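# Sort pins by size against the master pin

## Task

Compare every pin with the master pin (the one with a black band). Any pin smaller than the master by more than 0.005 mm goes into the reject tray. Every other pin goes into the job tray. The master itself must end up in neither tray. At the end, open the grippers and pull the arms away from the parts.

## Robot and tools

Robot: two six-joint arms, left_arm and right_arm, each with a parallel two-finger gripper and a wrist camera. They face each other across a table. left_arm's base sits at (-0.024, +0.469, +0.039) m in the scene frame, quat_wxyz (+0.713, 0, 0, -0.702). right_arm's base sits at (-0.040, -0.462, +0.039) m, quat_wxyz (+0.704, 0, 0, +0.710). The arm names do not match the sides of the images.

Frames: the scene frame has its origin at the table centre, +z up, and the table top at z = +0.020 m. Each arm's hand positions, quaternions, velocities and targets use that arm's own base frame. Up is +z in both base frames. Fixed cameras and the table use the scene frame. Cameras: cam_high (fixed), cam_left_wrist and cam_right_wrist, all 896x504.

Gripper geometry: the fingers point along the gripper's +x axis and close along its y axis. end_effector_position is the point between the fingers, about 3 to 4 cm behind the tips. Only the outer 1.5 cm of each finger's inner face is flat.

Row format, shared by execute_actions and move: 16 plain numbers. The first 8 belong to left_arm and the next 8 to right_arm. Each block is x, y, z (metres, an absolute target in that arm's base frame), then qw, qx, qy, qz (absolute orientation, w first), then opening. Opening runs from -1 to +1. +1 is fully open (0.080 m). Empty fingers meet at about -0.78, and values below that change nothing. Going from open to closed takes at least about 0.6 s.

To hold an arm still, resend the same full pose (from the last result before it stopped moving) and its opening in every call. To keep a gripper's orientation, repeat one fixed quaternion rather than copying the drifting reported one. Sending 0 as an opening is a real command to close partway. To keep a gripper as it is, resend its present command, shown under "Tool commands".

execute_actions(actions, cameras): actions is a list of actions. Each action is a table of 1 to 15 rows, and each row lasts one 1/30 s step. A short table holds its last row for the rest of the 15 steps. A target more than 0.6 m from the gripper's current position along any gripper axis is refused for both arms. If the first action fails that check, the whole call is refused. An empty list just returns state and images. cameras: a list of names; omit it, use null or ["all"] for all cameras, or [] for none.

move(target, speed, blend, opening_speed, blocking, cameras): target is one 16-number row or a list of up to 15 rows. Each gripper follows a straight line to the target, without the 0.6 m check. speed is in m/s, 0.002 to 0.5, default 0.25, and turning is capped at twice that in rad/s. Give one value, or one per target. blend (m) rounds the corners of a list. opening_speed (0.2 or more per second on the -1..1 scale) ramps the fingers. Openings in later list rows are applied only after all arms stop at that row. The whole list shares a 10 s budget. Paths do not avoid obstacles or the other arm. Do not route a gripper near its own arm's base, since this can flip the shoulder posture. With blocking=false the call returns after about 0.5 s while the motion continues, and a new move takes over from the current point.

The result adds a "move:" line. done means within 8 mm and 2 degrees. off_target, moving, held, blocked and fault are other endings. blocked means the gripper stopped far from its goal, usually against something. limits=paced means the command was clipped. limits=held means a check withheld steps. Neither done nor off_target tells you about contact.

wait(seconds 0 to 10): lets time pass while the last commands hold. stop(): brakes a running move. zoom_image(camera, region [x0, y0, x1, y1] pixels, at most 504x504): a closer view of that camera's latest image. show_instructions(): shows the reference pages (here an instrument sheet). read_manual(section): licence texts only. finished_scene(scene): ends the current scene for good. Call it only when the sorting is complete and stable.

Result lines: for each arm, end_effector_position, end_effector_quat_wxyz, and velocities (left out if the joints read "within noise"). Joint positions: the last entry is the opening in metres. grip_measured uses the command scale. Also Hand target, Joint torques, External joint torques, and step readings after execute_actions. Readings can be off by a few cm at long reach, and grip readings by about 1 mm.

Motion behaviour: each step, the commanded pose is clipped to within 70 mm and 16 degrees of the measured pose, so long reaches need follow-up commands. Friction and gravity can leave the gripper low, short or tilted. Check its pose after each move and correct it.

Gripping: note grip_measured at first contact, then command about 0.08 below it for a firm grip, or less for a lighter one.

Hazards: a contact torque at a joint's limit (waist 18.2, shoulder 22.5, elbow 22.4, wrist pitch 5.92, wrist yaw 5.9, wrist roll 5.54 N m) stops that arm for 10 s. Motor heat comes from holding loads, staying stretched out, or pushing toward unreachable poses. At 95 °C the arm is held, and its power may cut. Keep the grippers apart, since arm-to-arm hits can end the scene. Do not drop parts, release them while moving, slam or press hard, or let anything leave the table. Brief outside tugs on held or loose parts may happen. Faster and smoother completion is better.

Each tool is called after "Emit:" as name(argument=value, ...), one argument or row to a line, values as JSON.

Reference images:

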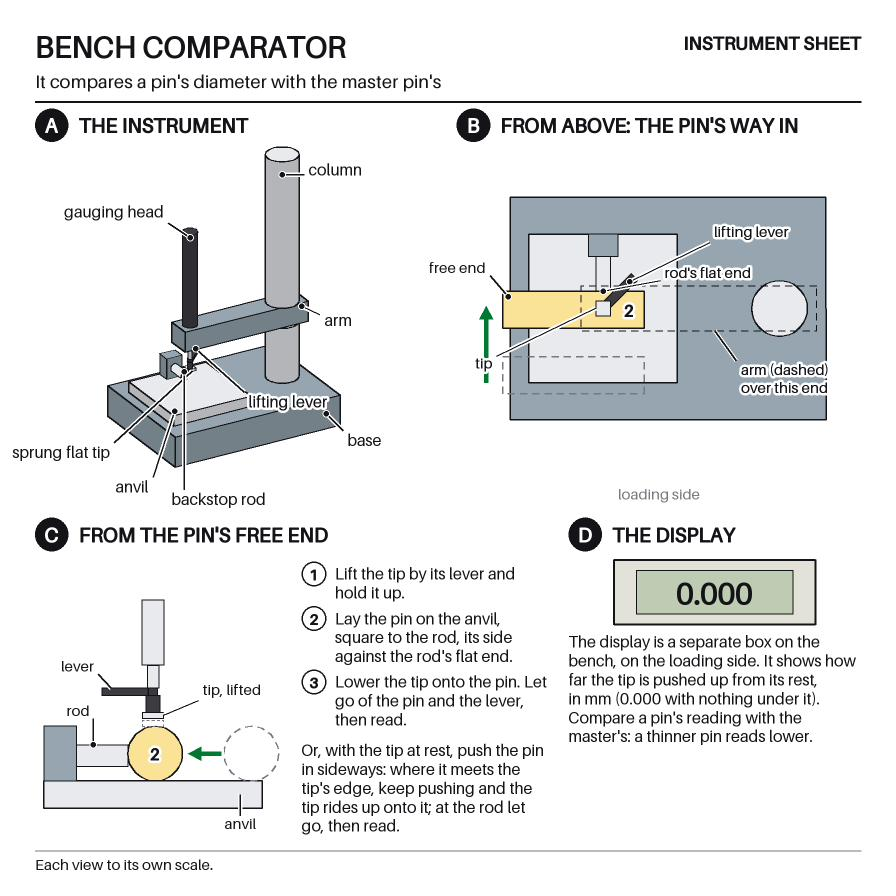

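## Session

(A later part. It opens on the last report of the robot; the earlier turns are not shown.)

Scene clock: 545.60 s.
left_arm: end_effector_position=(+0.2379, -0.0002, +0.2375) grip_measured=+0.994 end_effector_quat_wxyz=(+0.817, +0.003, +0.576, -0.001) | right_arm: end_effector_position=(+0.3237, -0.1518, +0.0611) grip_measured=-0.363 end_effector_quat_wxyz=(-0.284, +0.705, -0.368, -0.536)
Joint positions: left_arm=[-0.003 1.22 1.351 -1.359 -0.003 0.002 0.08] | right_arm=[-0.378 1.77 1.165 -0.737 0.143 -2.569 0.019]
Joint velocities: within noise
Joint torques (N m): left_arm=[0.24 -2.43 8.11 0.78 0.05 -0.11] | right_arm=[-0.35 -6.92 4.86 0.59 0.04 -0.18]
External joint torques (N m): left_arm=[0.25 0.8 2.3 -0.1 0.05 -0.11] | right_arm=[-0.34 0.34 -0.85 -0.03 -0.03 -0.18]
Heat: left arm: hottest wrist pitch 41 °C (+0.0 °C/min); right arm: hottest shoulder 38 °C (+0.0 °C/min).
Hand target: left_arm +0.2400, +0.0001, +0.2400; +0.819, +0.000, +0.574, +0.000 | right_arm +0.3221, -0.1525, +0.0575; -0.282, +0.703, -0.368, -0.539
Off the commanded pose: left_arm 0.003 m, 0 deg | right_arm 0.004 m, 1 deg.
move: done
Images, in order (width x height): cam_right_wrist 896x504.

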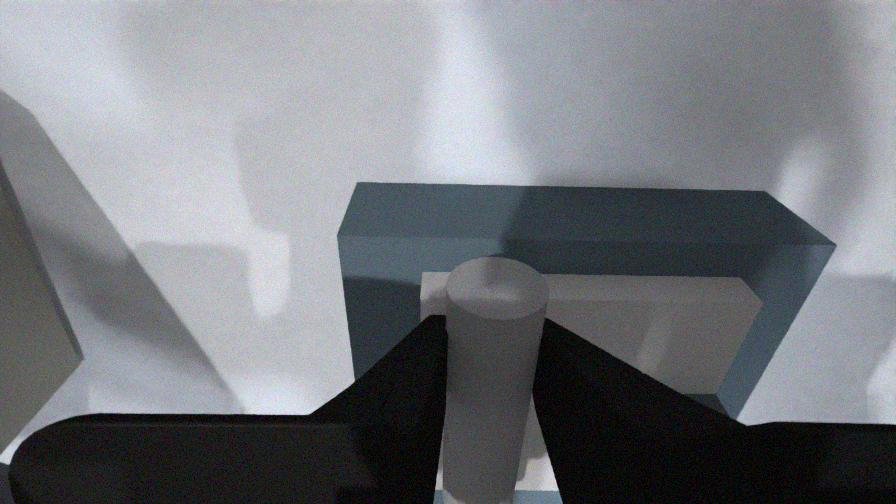

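Emit:
move(
  target=[0.24,0.0,0.24,0.819,0,0.574,0,0.994,0.3432,-0.1387,0.0570,0.2825,-0.7028,0.3682,0.5393,-0.42],
  cameras=["cam_high","cam_right_wrist"],
  speed=0.03,
)

Emit:
zoom_image(
  camera="cam_right_wrist",
  region=[350, 200, 750, 504],
)

Emit:
zoom_image(
  camera="cam_high",
  region=[420, 150, 600, 290],
)

Scene clock: 569.53 s.
left_arm: end_effector_position=(+0.2379, -0.0002, +0.2375) grip_measured=+0.994 end_effector_quat_wxyz=(+0.817, +0.003, +0.576, -0.001) | right_arm: end_effector_position=(+0.3393, -0.1424, +0.0606) grip_measured=-0.363 end_effector_quat_wxyz=(-0.282, +0.704, -0.372, -0.536)
Joint positions: left_arm=[-0.003 1.22 1.351 -1.359 -0.003 0.002 0.08] | right_arm=[-0.331 1.816 1.22 -0.757 0.163 -2.519 0.019]
Joint velocities: within noise
Joint torques (N m): left_arm=[0.29 -2.41 8.11 0.79 0.04 -0.1] | right_arm=[0.98 -6.18 6.51 0.5 -0.17 0.15]
External joint torques (N m): left_arm=[0.29 0.75 2.31 -0.11 0.05 -0.1] | right_arm=[0.93 1.35 0.84 -0.11 -0.24 0.15]
Heat: left arm: hottest wrist pitch 41 °C (+0.0 °C/min); right arm: hottest shoulder 38 °C (+1.0 °C/min).
Hand target: left_arm +0.2400, +0.0001, +0.2400; +0.819, +0.000, +0.574, +0.000 | right_arm +0.3431, -0.1387, +0.0571; -0.282, +0.703, -0.368, -0.539
Off the commanded pose: left_arm 0.003 m, 0 deg | right_arm 0.006 m, 1 deg.
move: done
Images, in order (width x height): cam_high 896x504, cam_right_wrist 896x504.

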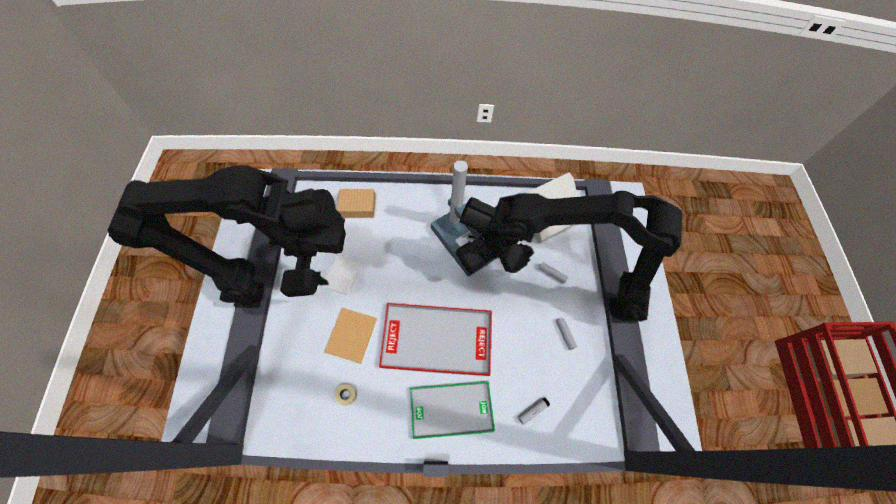

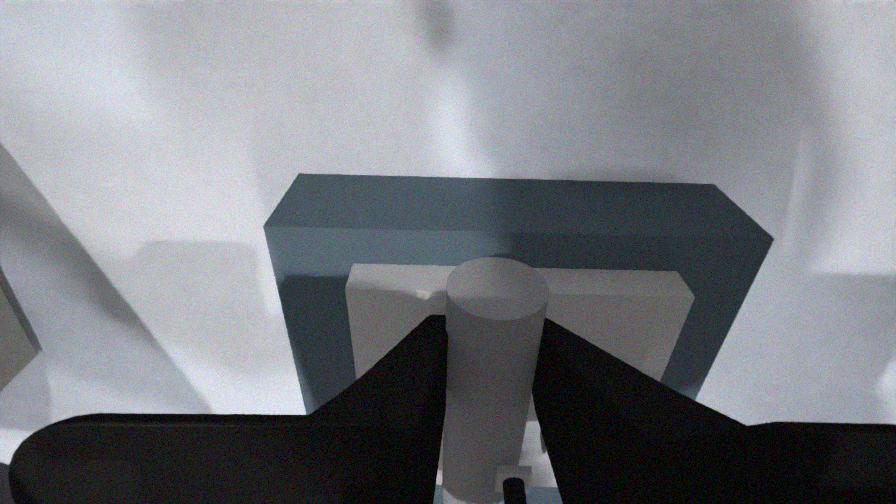

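Scaled by 1.260 from the camera's 896x504 image, which has a finer 1280x720 frame.

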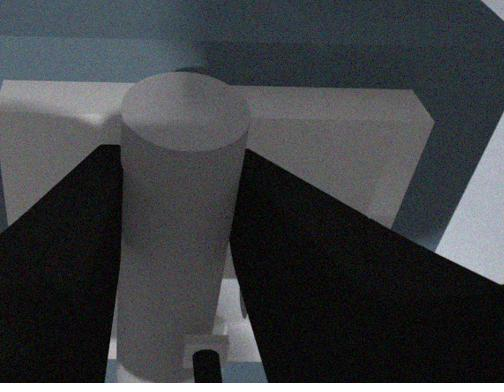

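Scaled by 2.800 from the camera's 896x504 image, which has a finer 1280x720 frame.

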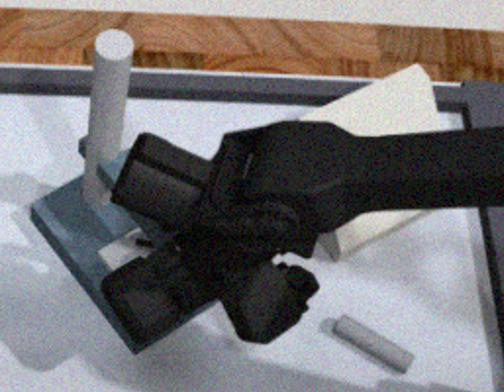

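Emit:
move(
  target=[0.24,0.0,0.24,0.819,0,0.574,0,0.994,0.3506,-0.1336,0.0570,0.2825,-0.7028,0.3682,0.5393,-0.42],
  cameras=["cam_right_wrist"],
  speed=0.03,
)

Emit:
zoom_image(
  camera="cam_right_wrist",
  region=[400, 350, 600, 504],
)

Scene clock: 586.33 s.
left_arm: end_effector_position=(+0.2379, -0.0002, +0.2375) grip_measured=+0.994 end_effector_quat_wxyz=(+0.817, +0.003, +0.576, -0.001) | right_arm: end_effector_position=(+0.3447, -0.1391, +0.0606) grip_measured=-0.363 end_effector_quat_wxyz=(-0.281, +0.702, -0.376, -0.536)
Joint positions: left_arm=[-0.003 1.22 1.351 -1.359 -0.003 0.002 0.08] | right_arm=[-0.314 1.834 1.244 -0.77 0.172 -2.498 0.019]
Joint velocities: within noise
Joint torques (N m): left_arm=[0.28 -2.43 8.1 0.78 0.04 -0.11] | right_arm=[1.41 -6.09 6.76 0.65 -0.34 0.17]
External joint torques (N m): left_arm=[0.28 0.77 2.28 -0.12 0.05 -0.12] | right_arm=[1.42 1.63 1.1 0.08 -0.42 0.17]
Heat: left arm: hottest wrist pitch 41 °C (+0.0 °C/min); right arm: hottest shoulder 38 °C (+0.0 °C/min).
Hand target: left_arm +0.2400, +0.0001, +0.2400; +0.819, +0.000, +0.574, +0.000 | right_arm +0.3504, -0.1335, +0.0570; -0.283, +0.703, -0.368, -0.539
Off the commanded pose: left_arm 0.003 m, 0 deg | right_arm 0.009 m, 1 deg.
move: off_target (right_arm)
Images, in order (width x height): cam_right_wrist 896x504.

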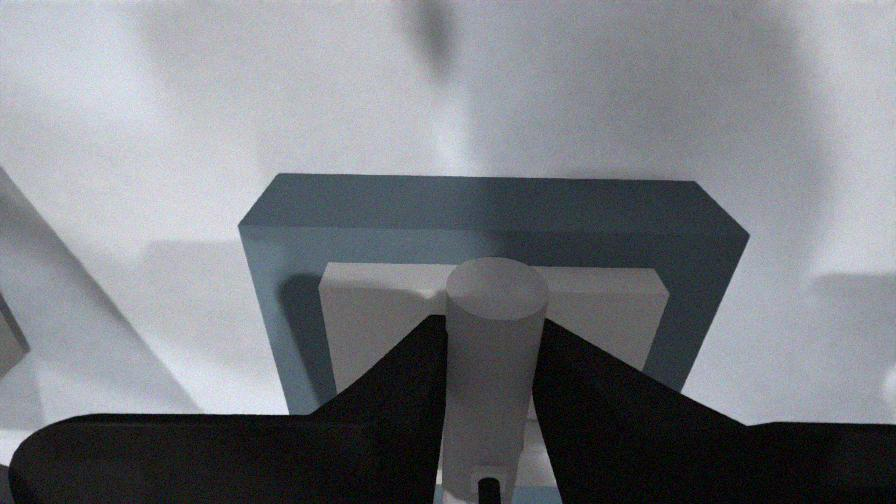

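Scaled by 2.520 from the camera's 896x504 image, which has a finer 1280x720 frame.

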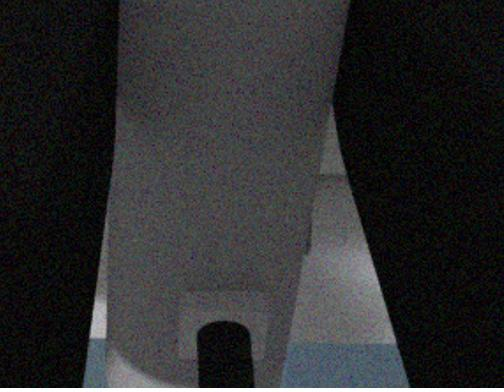

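Emit:
move(
  target=[0.24,0.0,0.24,0.819,0,0.574,0,0.994,0.3547,-0.1308,0.0570,0.2825,-0.7028,0.3682,0.5393,-0.42],
  cameras=["cam_right_wrist"],
  speed=0.03,
)

Emit:
zoom_image(
  camera="cam_right_wrist",
  region=[400, 350, 600, 504],
)

Scene clock: 599.50 s.
left_arm: end_effector_position=(+0.2379, -0.0002, +0.2375) grip_measured=+0.994 end_effector_quat_wxyz=(+0.817, +0.003, +0.576, -0.001) | right_arm: end_effector_position=(+0.3454, -0.1387, +0.0606) grip_measured=-0.363 end_effector_quat_wxyz=(-0.280, +0.698, -0.381, -0.537)
Joint positions: left_arm=[-0.003 1.22 1.351 -1.359 -0.003 0.002 0.08] | right_arm=[-0.309 1.842 1.255 -0.782 0.181 -2.486 0.019]
Joint velocities: within noise
Joint torques (N m): left_arm=[0.21 -2.39 8.08 0.78 0.04 -0.1] | right_arm=[1.98 -5.94 7.15 1.08 -0.56 0.13]
External joint torques (N m): left_arm=[0.22 0.87 2.25 -0.08 0.04 -0.1] | right_arm=[1.94 1.77 1.5 0.5 -0.64 0.13]
Heat: left arm: hottest wrist pitch 41 °C (+0.0 °C/min); right arm: hottest shoulder 38 °C (+0.0 °C/min).
Hand target: left_arm +0.2400, +0.0001, +0.2400; +0.819, +0.000, +0.574, +0.000 | right_arm +0.3543, -0.1307, +0.0572; -0.282, +0.703, -0.368, -0.539
Off the commanded pose: left_arm 0.003 m, 0 deg | right_arm 0.013 m, 2 deg.
move: off_target (right_arm)
Images, in order (width x height): cam_right_wrist 896x504.

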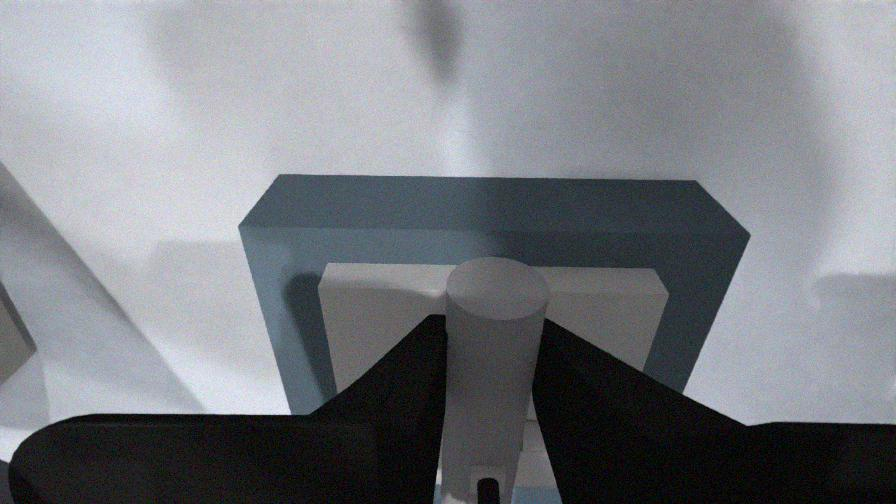

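Scaled by 2.520 from the camera's 896x504 image, which has a finer 1280x720 frame.

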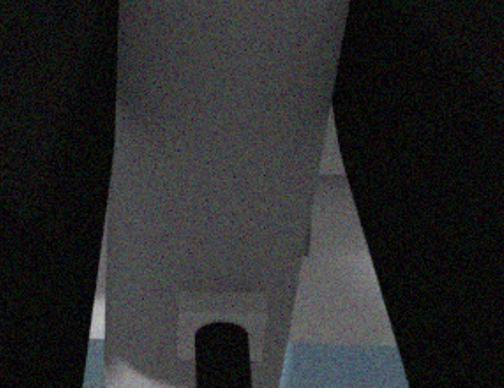

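Emit:
move(
  target=[
    [0.24,0.0,0.24,0.819,0,0.574,0,0.994,0.3468,-0.1370,0.0570,0.2825,-0.7028,0.3682,0.5393,-0.42],
    [0.24,0.0,0.24,0.819,0,0.574,0,0.994,0.3462,-0.1372,0.0572,0.2825,-0.7028,0.3682,0.5393,0.0],
  ],
  cameras=["cam_right_wrist"],
  speed=0.05,
  opening_speed=1.5,
)

Emit:
move(
  target=[
    [0.24,0.0,0.24,0.819,0,0.574,0,0.994,0.3450,-0.1380,0.12,0.2825,-0.7028,0.3682,0.5393,0.0],
    [0.24,0.0,0.24,0.819,0,0.574,0,0.994,0.2755,-0.1700,0.175,0.2825,-0.7028,0.3682,0.5393,0.0],
  ],
  cameras=["cam_right_wrist"],
  speed=[0.15,0.25],
  blend=[0.02,0],
)

Emit:
zoom_image(
  camera="cam_right_wrist",
  region=[0, 100, 250, 300],
)

Scene clock: 619.43 s.
left_arm: end_effector_position=(+0.2379, -0.0002, +0.2375) grip_measured=+0.994 end_effector_quat_wxyz=(+0.817, +0.003, +0.576, -0.001) | right_arm: end_effector_position=(+0.3476, -0.1394, +0.0606) grip_measured=-0.004 end_effector_quat_wxyz=(-0.284, +0.704, -0.372, -0.534)
Joint positions: left_arm=[-0.003 1.22 1.351 -1.359 -0.003 0.002 0.08] | right_arm=[-0.317 1.838 1.247 -0.761 0.162 -2.502 0.035]
Joint velocities: within noise
Joint torques (N m): left_arm=[0.24 -2.41 8.04 0.77 0.05 -0.12] | right_arm=[0.26 -7.82 4.67 0.38 -0.08 -0.17]
External joint torques (N m): left_arm=[0.24 0.8 2.24 -0.11 0.06 -0.12] | right_arm=[0.29 -0.04 -1.07 -0.25 -0.15 -0.17]
Heat: left arm: hottest elbow 40 °C (+0.0 °C/min); right arm: hottest shoulder 37 °C (-1.0 °C/min).
Hand target: left_arm +0.2400, +0.0001, +0.2400; +0.819, +0.000, +0.574, +0.000 | right_arm +0.3463, -0.1372, +0.0573; -0.283, +0.703, -0.368, -0.539
Off the commanded pose: left_arm 0.003 m, 0 deg | right_arm 0.004 m, 1 deg.
move: done
Images, in order (width x height): cam_right_wrist 896x504.

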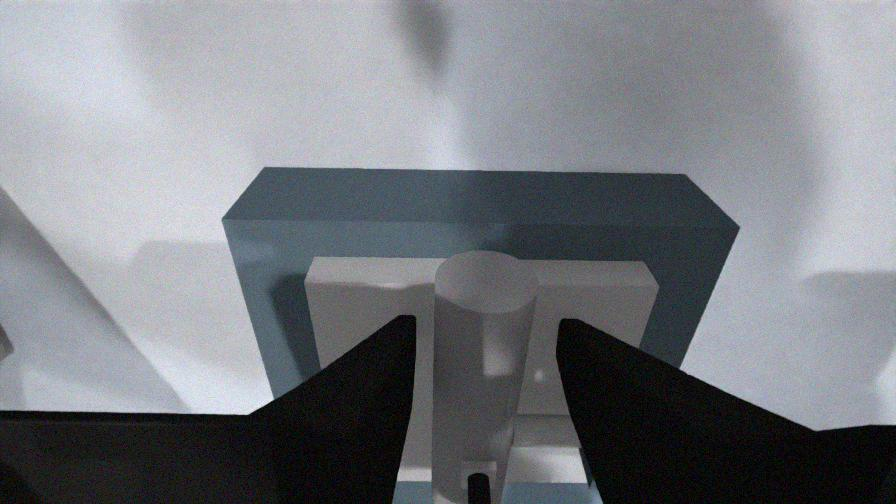

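Scene clock: 620.80 s.
left_arm: end_effector_position=(+0.2379, -0.0002, +0.2375) grip_measured=+0.994 end_effector_quat_wxyz=(+0.817, +0.003, +0.576, -0.001) | right_arm: end_effector_position=(+0.2756, -0.1690, +0.1715) grip_measured=-0.003 end_effector_quat_wxyz=(-0.283, +0.699, -0.369, -0.543)
Joint positions: left_arm=[-0.003 1.22 1.351 -1.359 -0.003 0.002 0.08] | right_arm=[-0.495 1.581 1.403 -1.168 0.119 -2.683 0.035]
Joint velocities: within noise
Joint torques (N m): left_arm=[0.21 -2.39 8.08 0.77 0.05 -0.11] | right_arm=[-0.36 -7.15 6.71 0.22 -0.02 -0.15]
External joint torques (N m): left_arm=[0.21 0.84 2.21 -0.13 0.06 -0.11] | right_arm=[-0.37 -1.14 0.73 -0.41 -0.08 -0.15]
Heat: left arm: hottest elbow 40 °C (+0.0 °C/min); right arm: hottest shoulder 37 °C (-1.0 °C/min).
Hand target: left_arm +0.2400, +0.0001, +0.2400; +0.819, +0.000, +0.574, +0.000 | right_arm +0.2756, -0.1700, +0.1751; -0.282, +0.703, -0.368, -0.539
Off the commanded pose: left_arm 0.003 m, 0 deg | right_arm 0.004 m, 1 deg.
move: done
Images, in order (width x height): cam_right_wrist 896x504.

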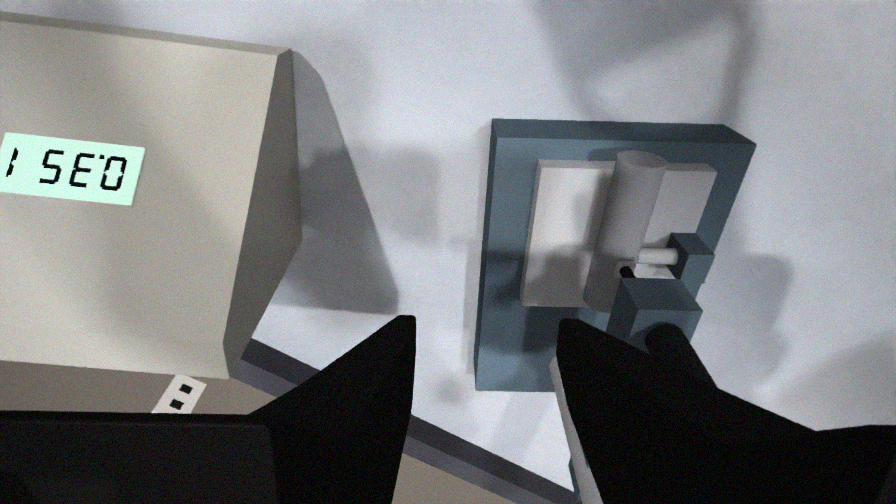

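Scaled by 2.016 from the camera's 896x504 image, which has a finer 1280x720 frame.

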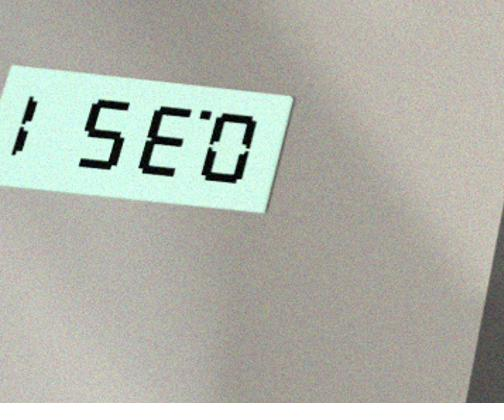

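Emit:
move(
  target=[
    [0.24,0.0,0.24,0.819,0,0.574,0,0.994,0.3450,-0.1380,0.11,0.2825,-0.7028,0.3682,0.5393,0.0],
    [0.24,0.0,0.24,0.819,0,0.574,0,0.994,0.3460,-0.1374,0.0572,0.2825,-0.7028,0.3682,0.5393,0.0],
    [0.24,0.0,0.24,0.819,0,0.574,0,0.994,0.3460,-0.1374,0.0572,0.2825,-0.7028,0.3682,0.5393,-0.42],
  ],
  cameras=["cam_right_wrist"],
  speed=[0.25,0.1,0.1],
  blend=[0.02,0,0],
)

Emit:
move(
  target=[
    [0.24,0.0,0.24,0.819,0,0.574,0,0.994,0.3214,-0.1544,0.0590,0.2825,-0.7028,0.3682,0.5393,-0.42],
    [0.24,0.0,0.24,0.819,0,0.574,0,0.994,0.3214,-0.13,0.13,0.2825,-0.7028,0.3682,0.5393,-0.42],
    [0.24,0.0,0.24,0.819,0,0.574,0,0.994,0.45,0.10,0.12,0.4305,-0.5610,0.4305,0.5610,-0.42],
  ],
  cameras=["cam_high","cam_right_wrist"],
  speed=[0.1,0.25,0.25],
  blend=[0.005,0.02,0],
)

Scene clock: 662.93 s.
left_arm: end_effector_position=(+0.2379, -0.0002, +0.2375) grip_measured=+0.994 end_effector_quat_wxyz=(+0.817, +0.003, +0.576, -0.001) | right_arm: end_effector_position=(+0.3458, -0.1403, +0.0626) grip_measured=-0.367 end_effector_quat_wxyz=(-0.281, +0.706, -0.371, -0.534)
Joint positions: left_arm=[-0.003 1.22 1.351 -1.359 -0.003 0.002 0.08] | right_arm=[-0.319 1.83 1.245 -0.766 0.166 -2.511 0.018]
Joint velocities: within noise
Joint torques (N m): left_arm=[0.26 -2.42 8.13 0.79 0.05 -0.11] | right_arm=[0.4 -6.94 4.8 0.76 -0.23 0.11]
External joint torques (N m): left_arm=[0.28 0.81 2.3 -0.1 0.05 -0.11] | right_arm=[0.44 0.65 -0.88 0.15 -0.31 0.11]
Heat: left arm: hottest elbow 41 °C (+1.0 °C/min); right arm: hottest shoulder 40 °C (+2.0 °C/min).
Hand target: left_arm +0.2400, +0.0001, +0.2400; +0.819, +0.000, +0.574, +0.000 | right_arm +0.3459, -0.1374, +0.0572; -0.282, +0.703, -0.368, -0.539
Off the commanded pose: left_arm 0.003 m, 0 deg | right_arm 0.006 m, 1 deg.
move: done
Images, in order (width x height): cam_right_wrist 896x504.

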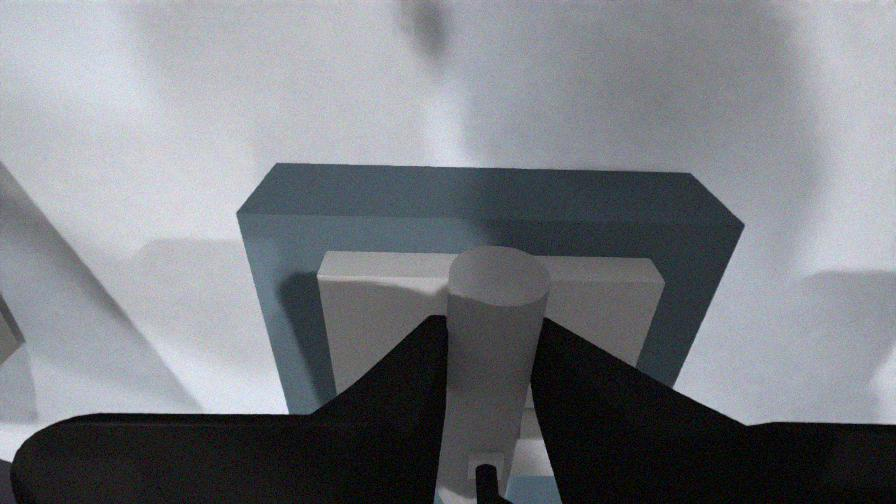

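Scene clock: 665.30 s.
left_arm: end_effector_position=(+0.2379, -0.0002, +0.2375) grip_measured=+0.994 end_effector_quat_wxyz=(+0.817, +0.003, +0.576, -0.001) | right_arm: end_effector_position=(+0.4476, +0.1003, +0.1211) grip_measured=-0.367 end_effector_quat_wxyz=(-0.431, +0.566, -0.426, -0.560)
Joint positions: left_arm=[-0.003 1.22 1.351 -1.359 -0.003 0.002 0.08] | right_arm=[0.221 2.371 2.338 -1.526 0.001 -1.619 0.018]
Joint velocities: within noise
Joint torques (N m): left_arm=[0.28 -2.44 8.11 0.77 0.04 -0.11] | right_arm=[-0.23 -10.67 7.08 -0.07 -0.13 0.17]
External joint torques (N m): left_arm=[0.28 0.69 2.32 -0.13 0.04 -0.11] | right_arm=[-0.12 0.49 1.48 -0.38 -0.09 0.17]
Heat: left arm: hottest elbow 41 °C (+1.0 °C/min); right arm: hottest shoulder 40 °C (+3.0 °C/min).
Hand target: left_arm +0.2400, +0.0001, +0.2400; +0.819, +0.000, +0.574, +0.000 | right_arm +0.4496, +0.0999, +0.1197; -0.434, +0.564, -0.427, -0.558
Off the commanded pose: left_arm 0.003 m, 0 deg | right_arm 0.003 m, 1 deg.
joint sent to its limit (right arm) — joint 3 (elbow), upper limit, where the elbow is as straight as it goes. The joint targets still meet the commanded pose.
move: done; limits=paced
Images, in order (width x height): cam_high 896x504, cam_right_wrist 896x504.

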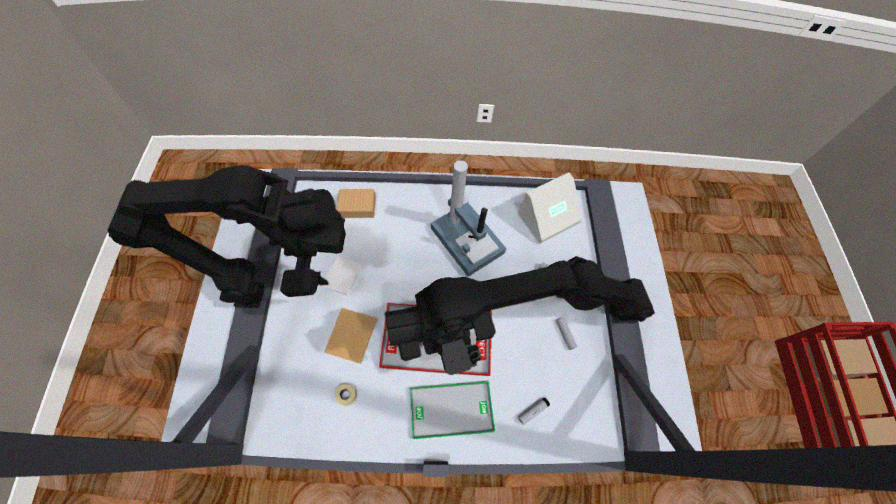

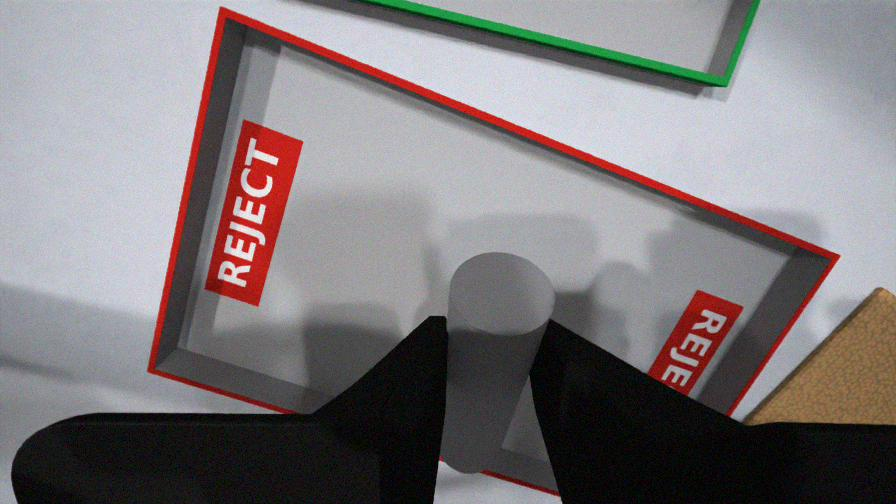

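Emit:
move(
  target=[0.24,0.0,0.24,0.819,0,0.574,0,0.994,0.47,0.115,0.08,0.4305,-0.5610,0.5610,0.4305,-0.42],
  cameras=["cam_right_wrist"],
)

Scene clock: 677.63 s.
left_arm: end_effector_position=(+0.2379, -0.0002, +0.2375) grip_measured=+0.994 end_effector_quat_wxyz=(+0.817, +0.003, +0.576, -0.001) | right_arm: end_effector_position=(+0.4672, +0.1144, +0.0806) grip_measured=-0.367 end_effector_quat_wxyz=(-0.454, +0.579, -0.530, -0.421)
Joint positions: left_arm=[-0.003 1.22 1.351 -1.359 -0.003 0.002 0.08] | right_arm=[0.317 2.473 2.34 -1.43 0.248 -1.271 0.018]
Joint velocities: within noise
Joint torques (N m): left_arm=[0.24 -2.42 8.08 0.77 0.03 -0.1] | right_arm=[0.11 -11.46 6.91 0.15 0.33 0.16]
External joint torques (N m): left_arm=[0.24 0.81 2.27 -0.1 0.03 -0.1] | right_arm=[0.11 0.27 1.23 -0.16 0.22 0.16]
Heat: left arm: hottest elbow 41 °C (+1.0 °C/min); right arm: hottest shoulder 44 °C (+7.0 °C/min).
Hand target: left_arm +0.2400, +0.0001, +0.2400; +0.819, +0.000, +0.574, +0.000 | right_arm +0.4693, +0.1147, +0.0798; -0.456, +0.580, -0.530, -0.417
Off the commanded pose: left_arm 0.003 m, 0 deg | right_arm 0.003 m, 5 deg.
joint sent to its limit (right arm) — joint 3 (elbow), upper limit, where the elbow is as straight as it goes. The joint targets are off in orientation, not in position.
move: off_target (right_arm)
Images, in order (width x height): cam_right_wrist 896x504.

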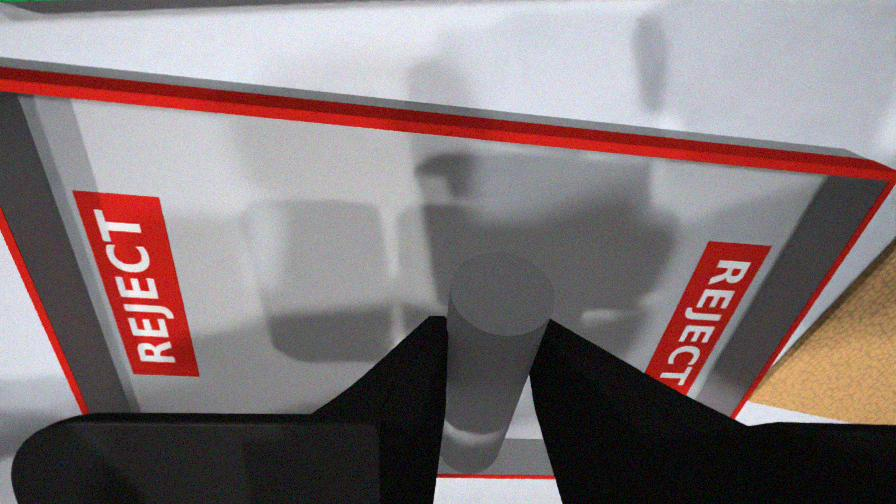

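Emit:
move(
  target=[0.24,0.0,0.24,0.819,0,0.574,0,0.994,0.435,0.118,0.033,0.4305,-0.5610,0.5610,0.4305,-0.42],
  cameras=["cam_right_wrist"],
  speed=0.15,
)

Scene clock: 689.57 s.
left_arm: end_effector_position=(+0.2379, -0.0002, +0.2375) grip_measured=+0.994 end_effector_quat_wxyz=(+0.817, +0.003, +0.576, -0.001) | right_arm: end_effector_position=(+0.4396, +0.1165, +0.0344) grip_measured=-0.367 end_effector_quat_wxyz=(-0.432, +0.566, -0.558, -0.427)
Joint positions: left_arm=[-0.003 1.22 1.351 -1.359 -0.003 0.002 0.08] | right_arm=[0.343 2.427 2.07 -1.292 0.255 -1.221 0.018]
Joint velocities: within noise
Joint torques (N m): left_arm=[0.25 -2.43 8.1 0.77 0.05 -0.1] | right_arm=[0.37 -12.63 3.4 -0.27 -0.22 0.24]
External joint torques (N m): left_arm=[0.23 0.77 2.28 -0.13 0.06 -0.1] | right_arm=[0.36 -1.17 -2.21 -0.46 -0.33 0.24]
Heat: left arm: hottest elbow 41 °C (+1.0 °C/min); right arm: hottest shoulder 48 °C (+10.1 °C/min).
Hand target: left_arm +0.2400, +0.0001, +0.2400; +0.819, +0.000, +0.574, +0.000 | right_arm +0.4350, +0.1180, +0.0330; -0.430, +0.561, -0.561, -0.431
Off the commanded pose: left_arm 0.003 m, 0 deg | right_arm 0.005 m, 1 deg.
move: done
Images, in order (width x height): cam_right_wrist 896x504.

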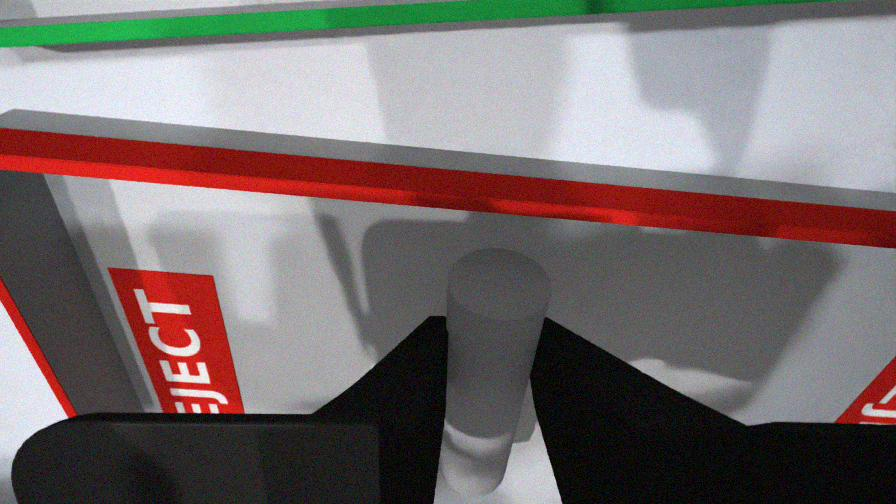

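Emit:
move(
  target=[
    [0.24,0.0,0.24,0.819,0,0.574,0,0.994,0.435,0.115,0.0228,0.4305,-0.5610,0.5610,0.4305,-0.42],
    [0.24,0.0,0.24,0.819,0,0.574,0,0.994,0.435,0.115,0.0228,0.4305,-0.5610,0.5610,0.4305,0.0],
  ],
  cameras=["cam_right_wrist"],
  speed=0.08,
  opening_speed=1.5,
)

Scene clock: 709.60 s.
left_arm: end_effector_position=(+0.2379, -0.0002, +0.2375) grip_measured=+0.994 end_effector_quat_wxyz=(+0.817, +0.003, +0.576, -0.001) | right_arm: end_effector_position=(+0.4374, +0.1170, +0.0265) grip_measured=-0.004 end_effector_quat_wxyz=(-0.434, +0.564, -0.557, -0.429)
Joint positions: left_arm=[-0.003 1.22 1.351 -1.359 -0.003 0.002 0.08] | right_arm=[0.343 2.42 2.027 -1.255 0.248 -1.221 0.035]
Joint velocities: within noise
Joint torques (N m): left_arm=[0.24 -2.44 8.07 0.78 0.05 -0.12] | right_arm=[-0.33 -11.61 4.06 -0.03 0.06 0.02]
External joint torques (N m): left_arm=[0.26 0.8 2.2 -0.12 0.05 -0.12] | right_arm=[-0.41 -0.32 -1.45 -0.2 -0.04 0.02]
Heat: left arm: hottest elbow 41 °C (+1.0 °C/min); right arm: hottest shoulder 54 °C (+14.1 °C/min). Fold the right arm in close to its base, or ease its load, before you think long.
Hand target: left_arm +0.2400, +0.0001, +0.2400; +0.819, +0.000, +0.574, +0.000 | right_arm +0.4350, +0.1150, +0.0229; -0.430, +0.561, -0.561, -0.431
Off the commanded pose: left_arm 0.003 m, 0 deg | right_arm 0.005 m, 1 deg.
MOTOR HOT: joint 2 (shoulder) of the right arm reports 54 °C; the controller stops that arm at 95 °C. To cool a motor, set the load down, stop pushing, or move to a pose that needs little force.
move: done
Images, in order (width x height): cam_right_wrist 896x504.

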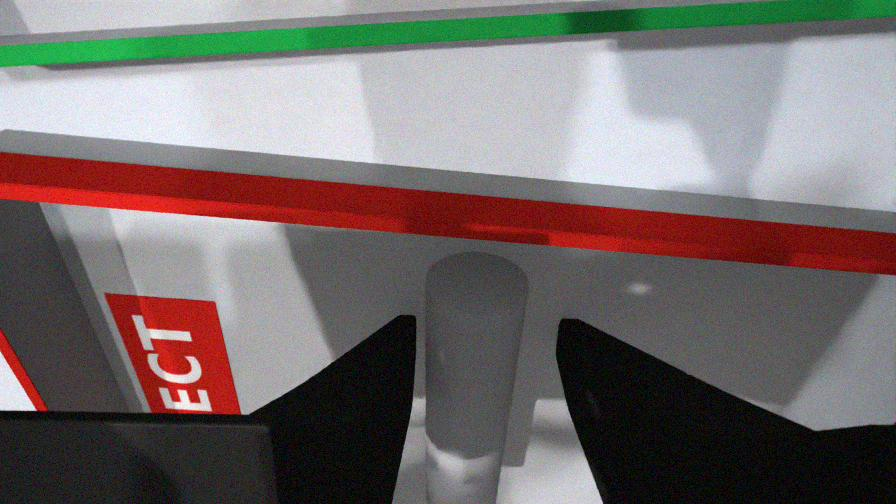

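Emit:
move(
  target=[
    [0.24,0.0,0.24,0.819,0,0.574,0,0.994,0.430,0.115,0.09,0.4305,-0.5610,0.5610,0.4305,0.0],
    [0.24,0.0,0.24,0.819,0,0.574,0,0.994,0.2764,0.2526,0.09,0.5867,-0.2120,0.7645,0.1627,0.5],
  ],
  cameras=["cam_right_wrist"],
  blend=[0.03,0],
)

Scene clock: 730.50 s.
left_arm: end_effector_position=(+0.2379, -0.0002, +0.2375) grip_measured=+0.994 end_effector_quat_wxyz=(+0.817, +0.003, +0.576, -0.001) | right_arm: end_effector_position=(+0.2778, +0.2532, +0.0869) grip_measured=+0.496 end_effector_quat_wxyz=(+0.584, -0.215, +0.765, +0.163)
Joint positions: left_arm=[-0.003 1.22 1.351 -1.359 -0.003 0.002 0.08] | right_arm=[0.721 2.226 1.925 -1.533 -0.044 0.17 0.057]
Joint velocities: within noise
Joint torques (N m): left_arm=[0.21 -2.43 8.06 0.78 0.03 -0.12] | right_arm=[-0.04 -12.1 4.05 -0.23 -0.11 0.16]
External joint torques (N m): left_arm=[0.22 0.77 2.24 -0.1 0.03 -0.12] | right_arm=[-0.02 -2.08 -1.25 -0.12 -0.09 0.16]
Heat: left arm: hottest elbow 41 °C (+0.0 °C/min); right arm: hottest shoulder 53 °C (+11.1 °C/min). Fold the right arm in close to its base, or ease its load, before you think long.
Hand target: left_arm +0.2400, +0.0001, +0.2400; +0.819, +0.000, +0.574, +0.000 | right_arm +0.2764, +0.2526, +0.0900; +0.587, -0.212, +0.764, +0.163
Off the commanded pose: left_arm 0.003 m, 0 deg | right_arm 0.003 m, 0 deg.
MOTOR HOT: still on. Joint 2 (shoulder) of the right arm reports 53 °C.
move: done
Images, in order (width x height): cam_right_wrist 896x504.

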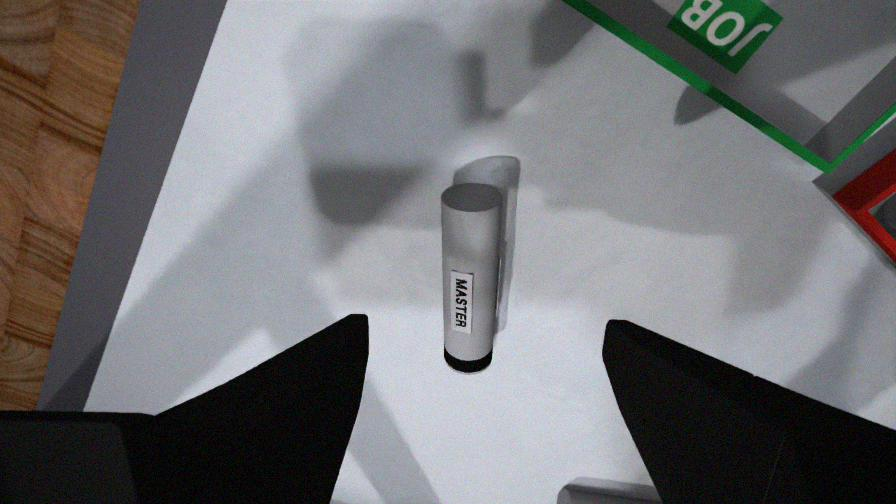

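Emit:
move(
  target=[0.24,0.0,0.24,0.819,0,0.574,0,0.994,0.2625,0.2440,0.0165,0.5867,-0.2120,0.7645,0.1627,0.3],
  cameras=["cam_right_wrist"],
  speed=0.12,
)

Scene clock: 746.00 s.
left_arm: end_effector_position=(+0.2379, -0.0002, +0.2375) grip_measured=+0.994 end_effector_quat_wxyz=(+0.817, +0.003, +0.576, -0.001) | right_arm: end_effector_position=(+0.2663, +0.2453, +0.0206) grip_measured=+0.303 end_effector_quat_wxyz=(+0.591, -0.211, +0.760, +0.165)
Joint positions: left_arm=[-0.003 1.22 1.351 -1.359 -0.003 0.002 0.08] | right_arm=[0.725 2.207 1.628 -1.236 -0.046 0.176 0.049]
Joint velocities: within noise
Joint torques (N m): left_arm=[0.25 -2.38 8.08 0.78 0.05 -0.11] | right_arm=[0.36 -9.85 2.91 0.05 -0.12 0.17]
External joint torques (N m): left_arm=[0.24 0.83 2.29 -0.09 0.06 -0.11] | right_arm=[0.37 -0.22 -2.12 0.13 -0.1 0.16]
Heat: left arm: hottest elbow 41 °C (+0.0 °C/min); right arm: hottest shoulder 58 °C (+11.0 °C/min). Fold the right arm in close to its base, or ease its load, before you think long.
Hand target: left_arm +0.2400, +0.0001, +0.2400; +0.819, +0.000, +0.574, +0.000 | right_arm +0.2625, +0.2440, +0.0166; +0.587, -0.212, +0.764, +0.163
Off the commanded pose: left_arm 0.003 m, 0 deg | right_arm 0.006 m, 1 deg.
MOTOR HOT: still on. Joint 2 (shoulder) of the right arm reports 58 °C.
move: done
Images, in order (width x height): cam_right_wrist 896x504.

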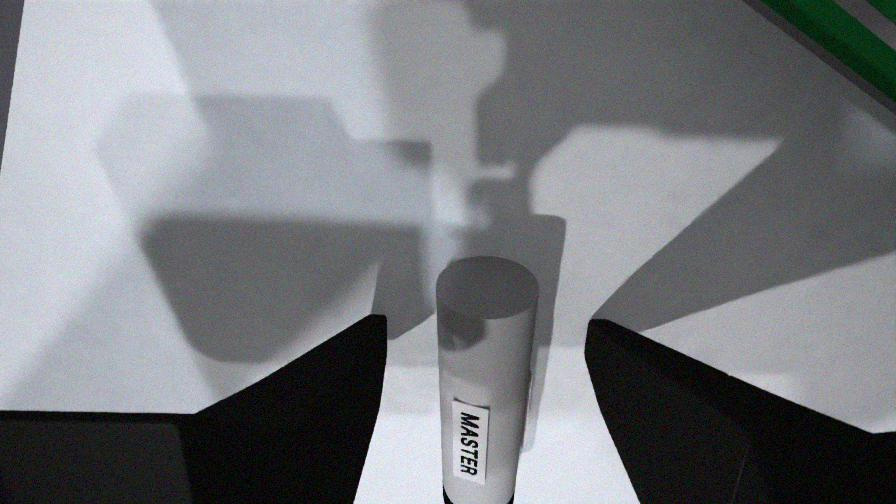

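Emit:
move(
  target=[
    [0.24,0.0,0.24,0.819,0,0.574,0,0.994,0.2625,0.2440,0.0165,0.5867,-0.2120,0.7645,0.1627,-0.42],
    [0.24,0.0,0.24,0.819,0,0.574,0,0.994,0.27,0.20,0.15,0.5867,-0.2120,0.7645,0.1627,-0.42],
    [0.24,0.0,0.24,0.819,0,0.574,0,0.994,0.27,0.0,0.16,0.4925,-0.4664,0.6419,0.3578,-0.42],
    [0.24,0.0,0.24,0.819,0,0.574,0,0.994,0.318,-0.155,0.11,0.2825,-0.7028,0.3682,0.5393,-0.42],
  ],
  cameras=["cam_right_wrist"],
  speed=[0.1,0.2,0.3,0.25],
  blend=[0,0.05,0.05,0],
  opening_speed=1.5,
)

Emit:
move(
  target=[0.24,0.0,0.24,0.819,0,0.574,0,0.994,0.3222,-0.1526,0.0590,0.2825,-0.7028,0.3682,0.5393,-0.42],
  cameras=["cam_right_wrist"],
  speed=0.1,
)

Scene clock: 772.90 s.
left_arm: end_effector_position=(+0.2379, -0.0002, +0.2375) grip_measured=+0.994 end_effector_quat_wxyz=(+0.817, +0.003, +0.576, -0.001) | right_arm: end_effector_position=(+0.3158, -0.1531, +0.1094) grip_measured=-0.362 end_effector_quat_wxyz=(-0.283, +0.701, -0.369, -0.541)
Joint positions: left_arm=[-0.003 1.22 1.351 -1.359 -0.003 0.002 0.08] | right_arm=[-0.391 1.705 1.29 -0.939 0.141 -2.581 0.019]
Joint velocities: within noise
Joint torques (N m): left_arm=[0.22 -2.4 8.11 0.78 0.05 -0.1] | right_arm=[-0.27 -6.76 6.83 0.51 0.04 -0.17]
External joint torques (N m): left_arm=[0.2 0.89 2.25 -0.1 0.05 -0.1] | right_arm=[-0.29 0.19 0.94 -0.08 -0.02 -0.17]
Heat: left arm: hottest elbow 41 °C (+0.0 °C/min); right arm: hottest shoulder 51 °C (-2.0 °C/min). Fold the right arm in close to its base, or ease its load, before you think long.
Hand target: left_arm +0.2400, +0.0001, +0.2400; +0.819, +0.000, +0.574, +0.000 | right_arm +0.3179, -0.1550, +0.1100; -0.282, +0.703, -0.368, -0.539
Off the commanded pose: left_arm 0.003 m, 0 deg | right_arm 0.003 m, 0 deg.
MOTOR HOT: still on. Joint 2 (shoulder) of the right arm reports 51 °C.
move: done
Images, in order (width x height): cam_right_wrist 896x504.

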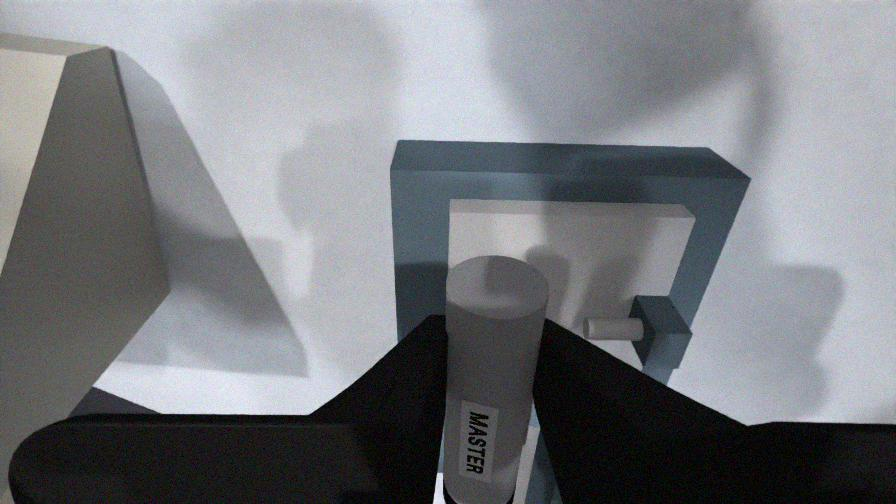

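Scene clock: 773.90 s.
left_arm: end_effector_position=(+0.2379, -0.0002, +0.2375) grip_measured=+0.994 end_effector_quat_wxyz=(+0.817, +0.003, +0.576, -0.001) | right_arm: end_effector_position=(+0.3226, -0.1536, +0.0618) grip_measured=-0.362 end_effector_quat_wxyz=(-0.283, +0.705, -0.367, -0.537)
Joint positions: left_arm=[-0.003 1.22 1.351 -1.359 -0.003 0.002 0.08] | right_arm=[-0.385 1.769 1.167 -0.742 0.141 -2.579 0.019]
Joint velocities: within noise
Joint torques (N m): left_arm=[0.25 -2.42 8.09 0.77 0.04 -0.12] | right_arm=[0.29 -7.08 5.01 0.54 0.13 0.17]
External joint torques (N m): left_arm=[0.27 0.82 2.24 -0.12 0.04 -0.12] | right_arm=[0.3 0.1 -0.65 -0.08 0.06 0.17]
Heat: left arm: hottest elbow 41 °C (+0.0 °C/min); right arm: hottest shoulder 51 °C (-2.0 °C/min). Fold the right arm in close to its base, or ease its load, before you think long.
Hand target: left_arm +0.2400, +0.0001, +0.2400; +0.819, +0.000, +0.574, +0.000 | right_arm +0.3221, -0.1526, +0.0590; -0.283, +0.703, -0.368, -0.539
Off the commanded pose: left_arm 0.003 m, 0 deg | right_arm 0.003 m, 0 deg.
MOTOR HOT: still on. Joint 2 (shoulder) of the right arm reports 51 °C.
move: done
Images, in order (width x height): cam_right_wrist 896x504.

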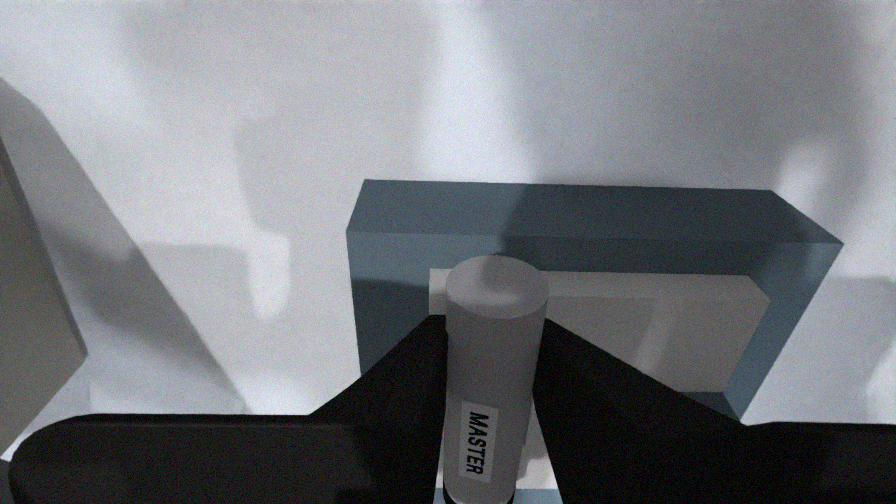

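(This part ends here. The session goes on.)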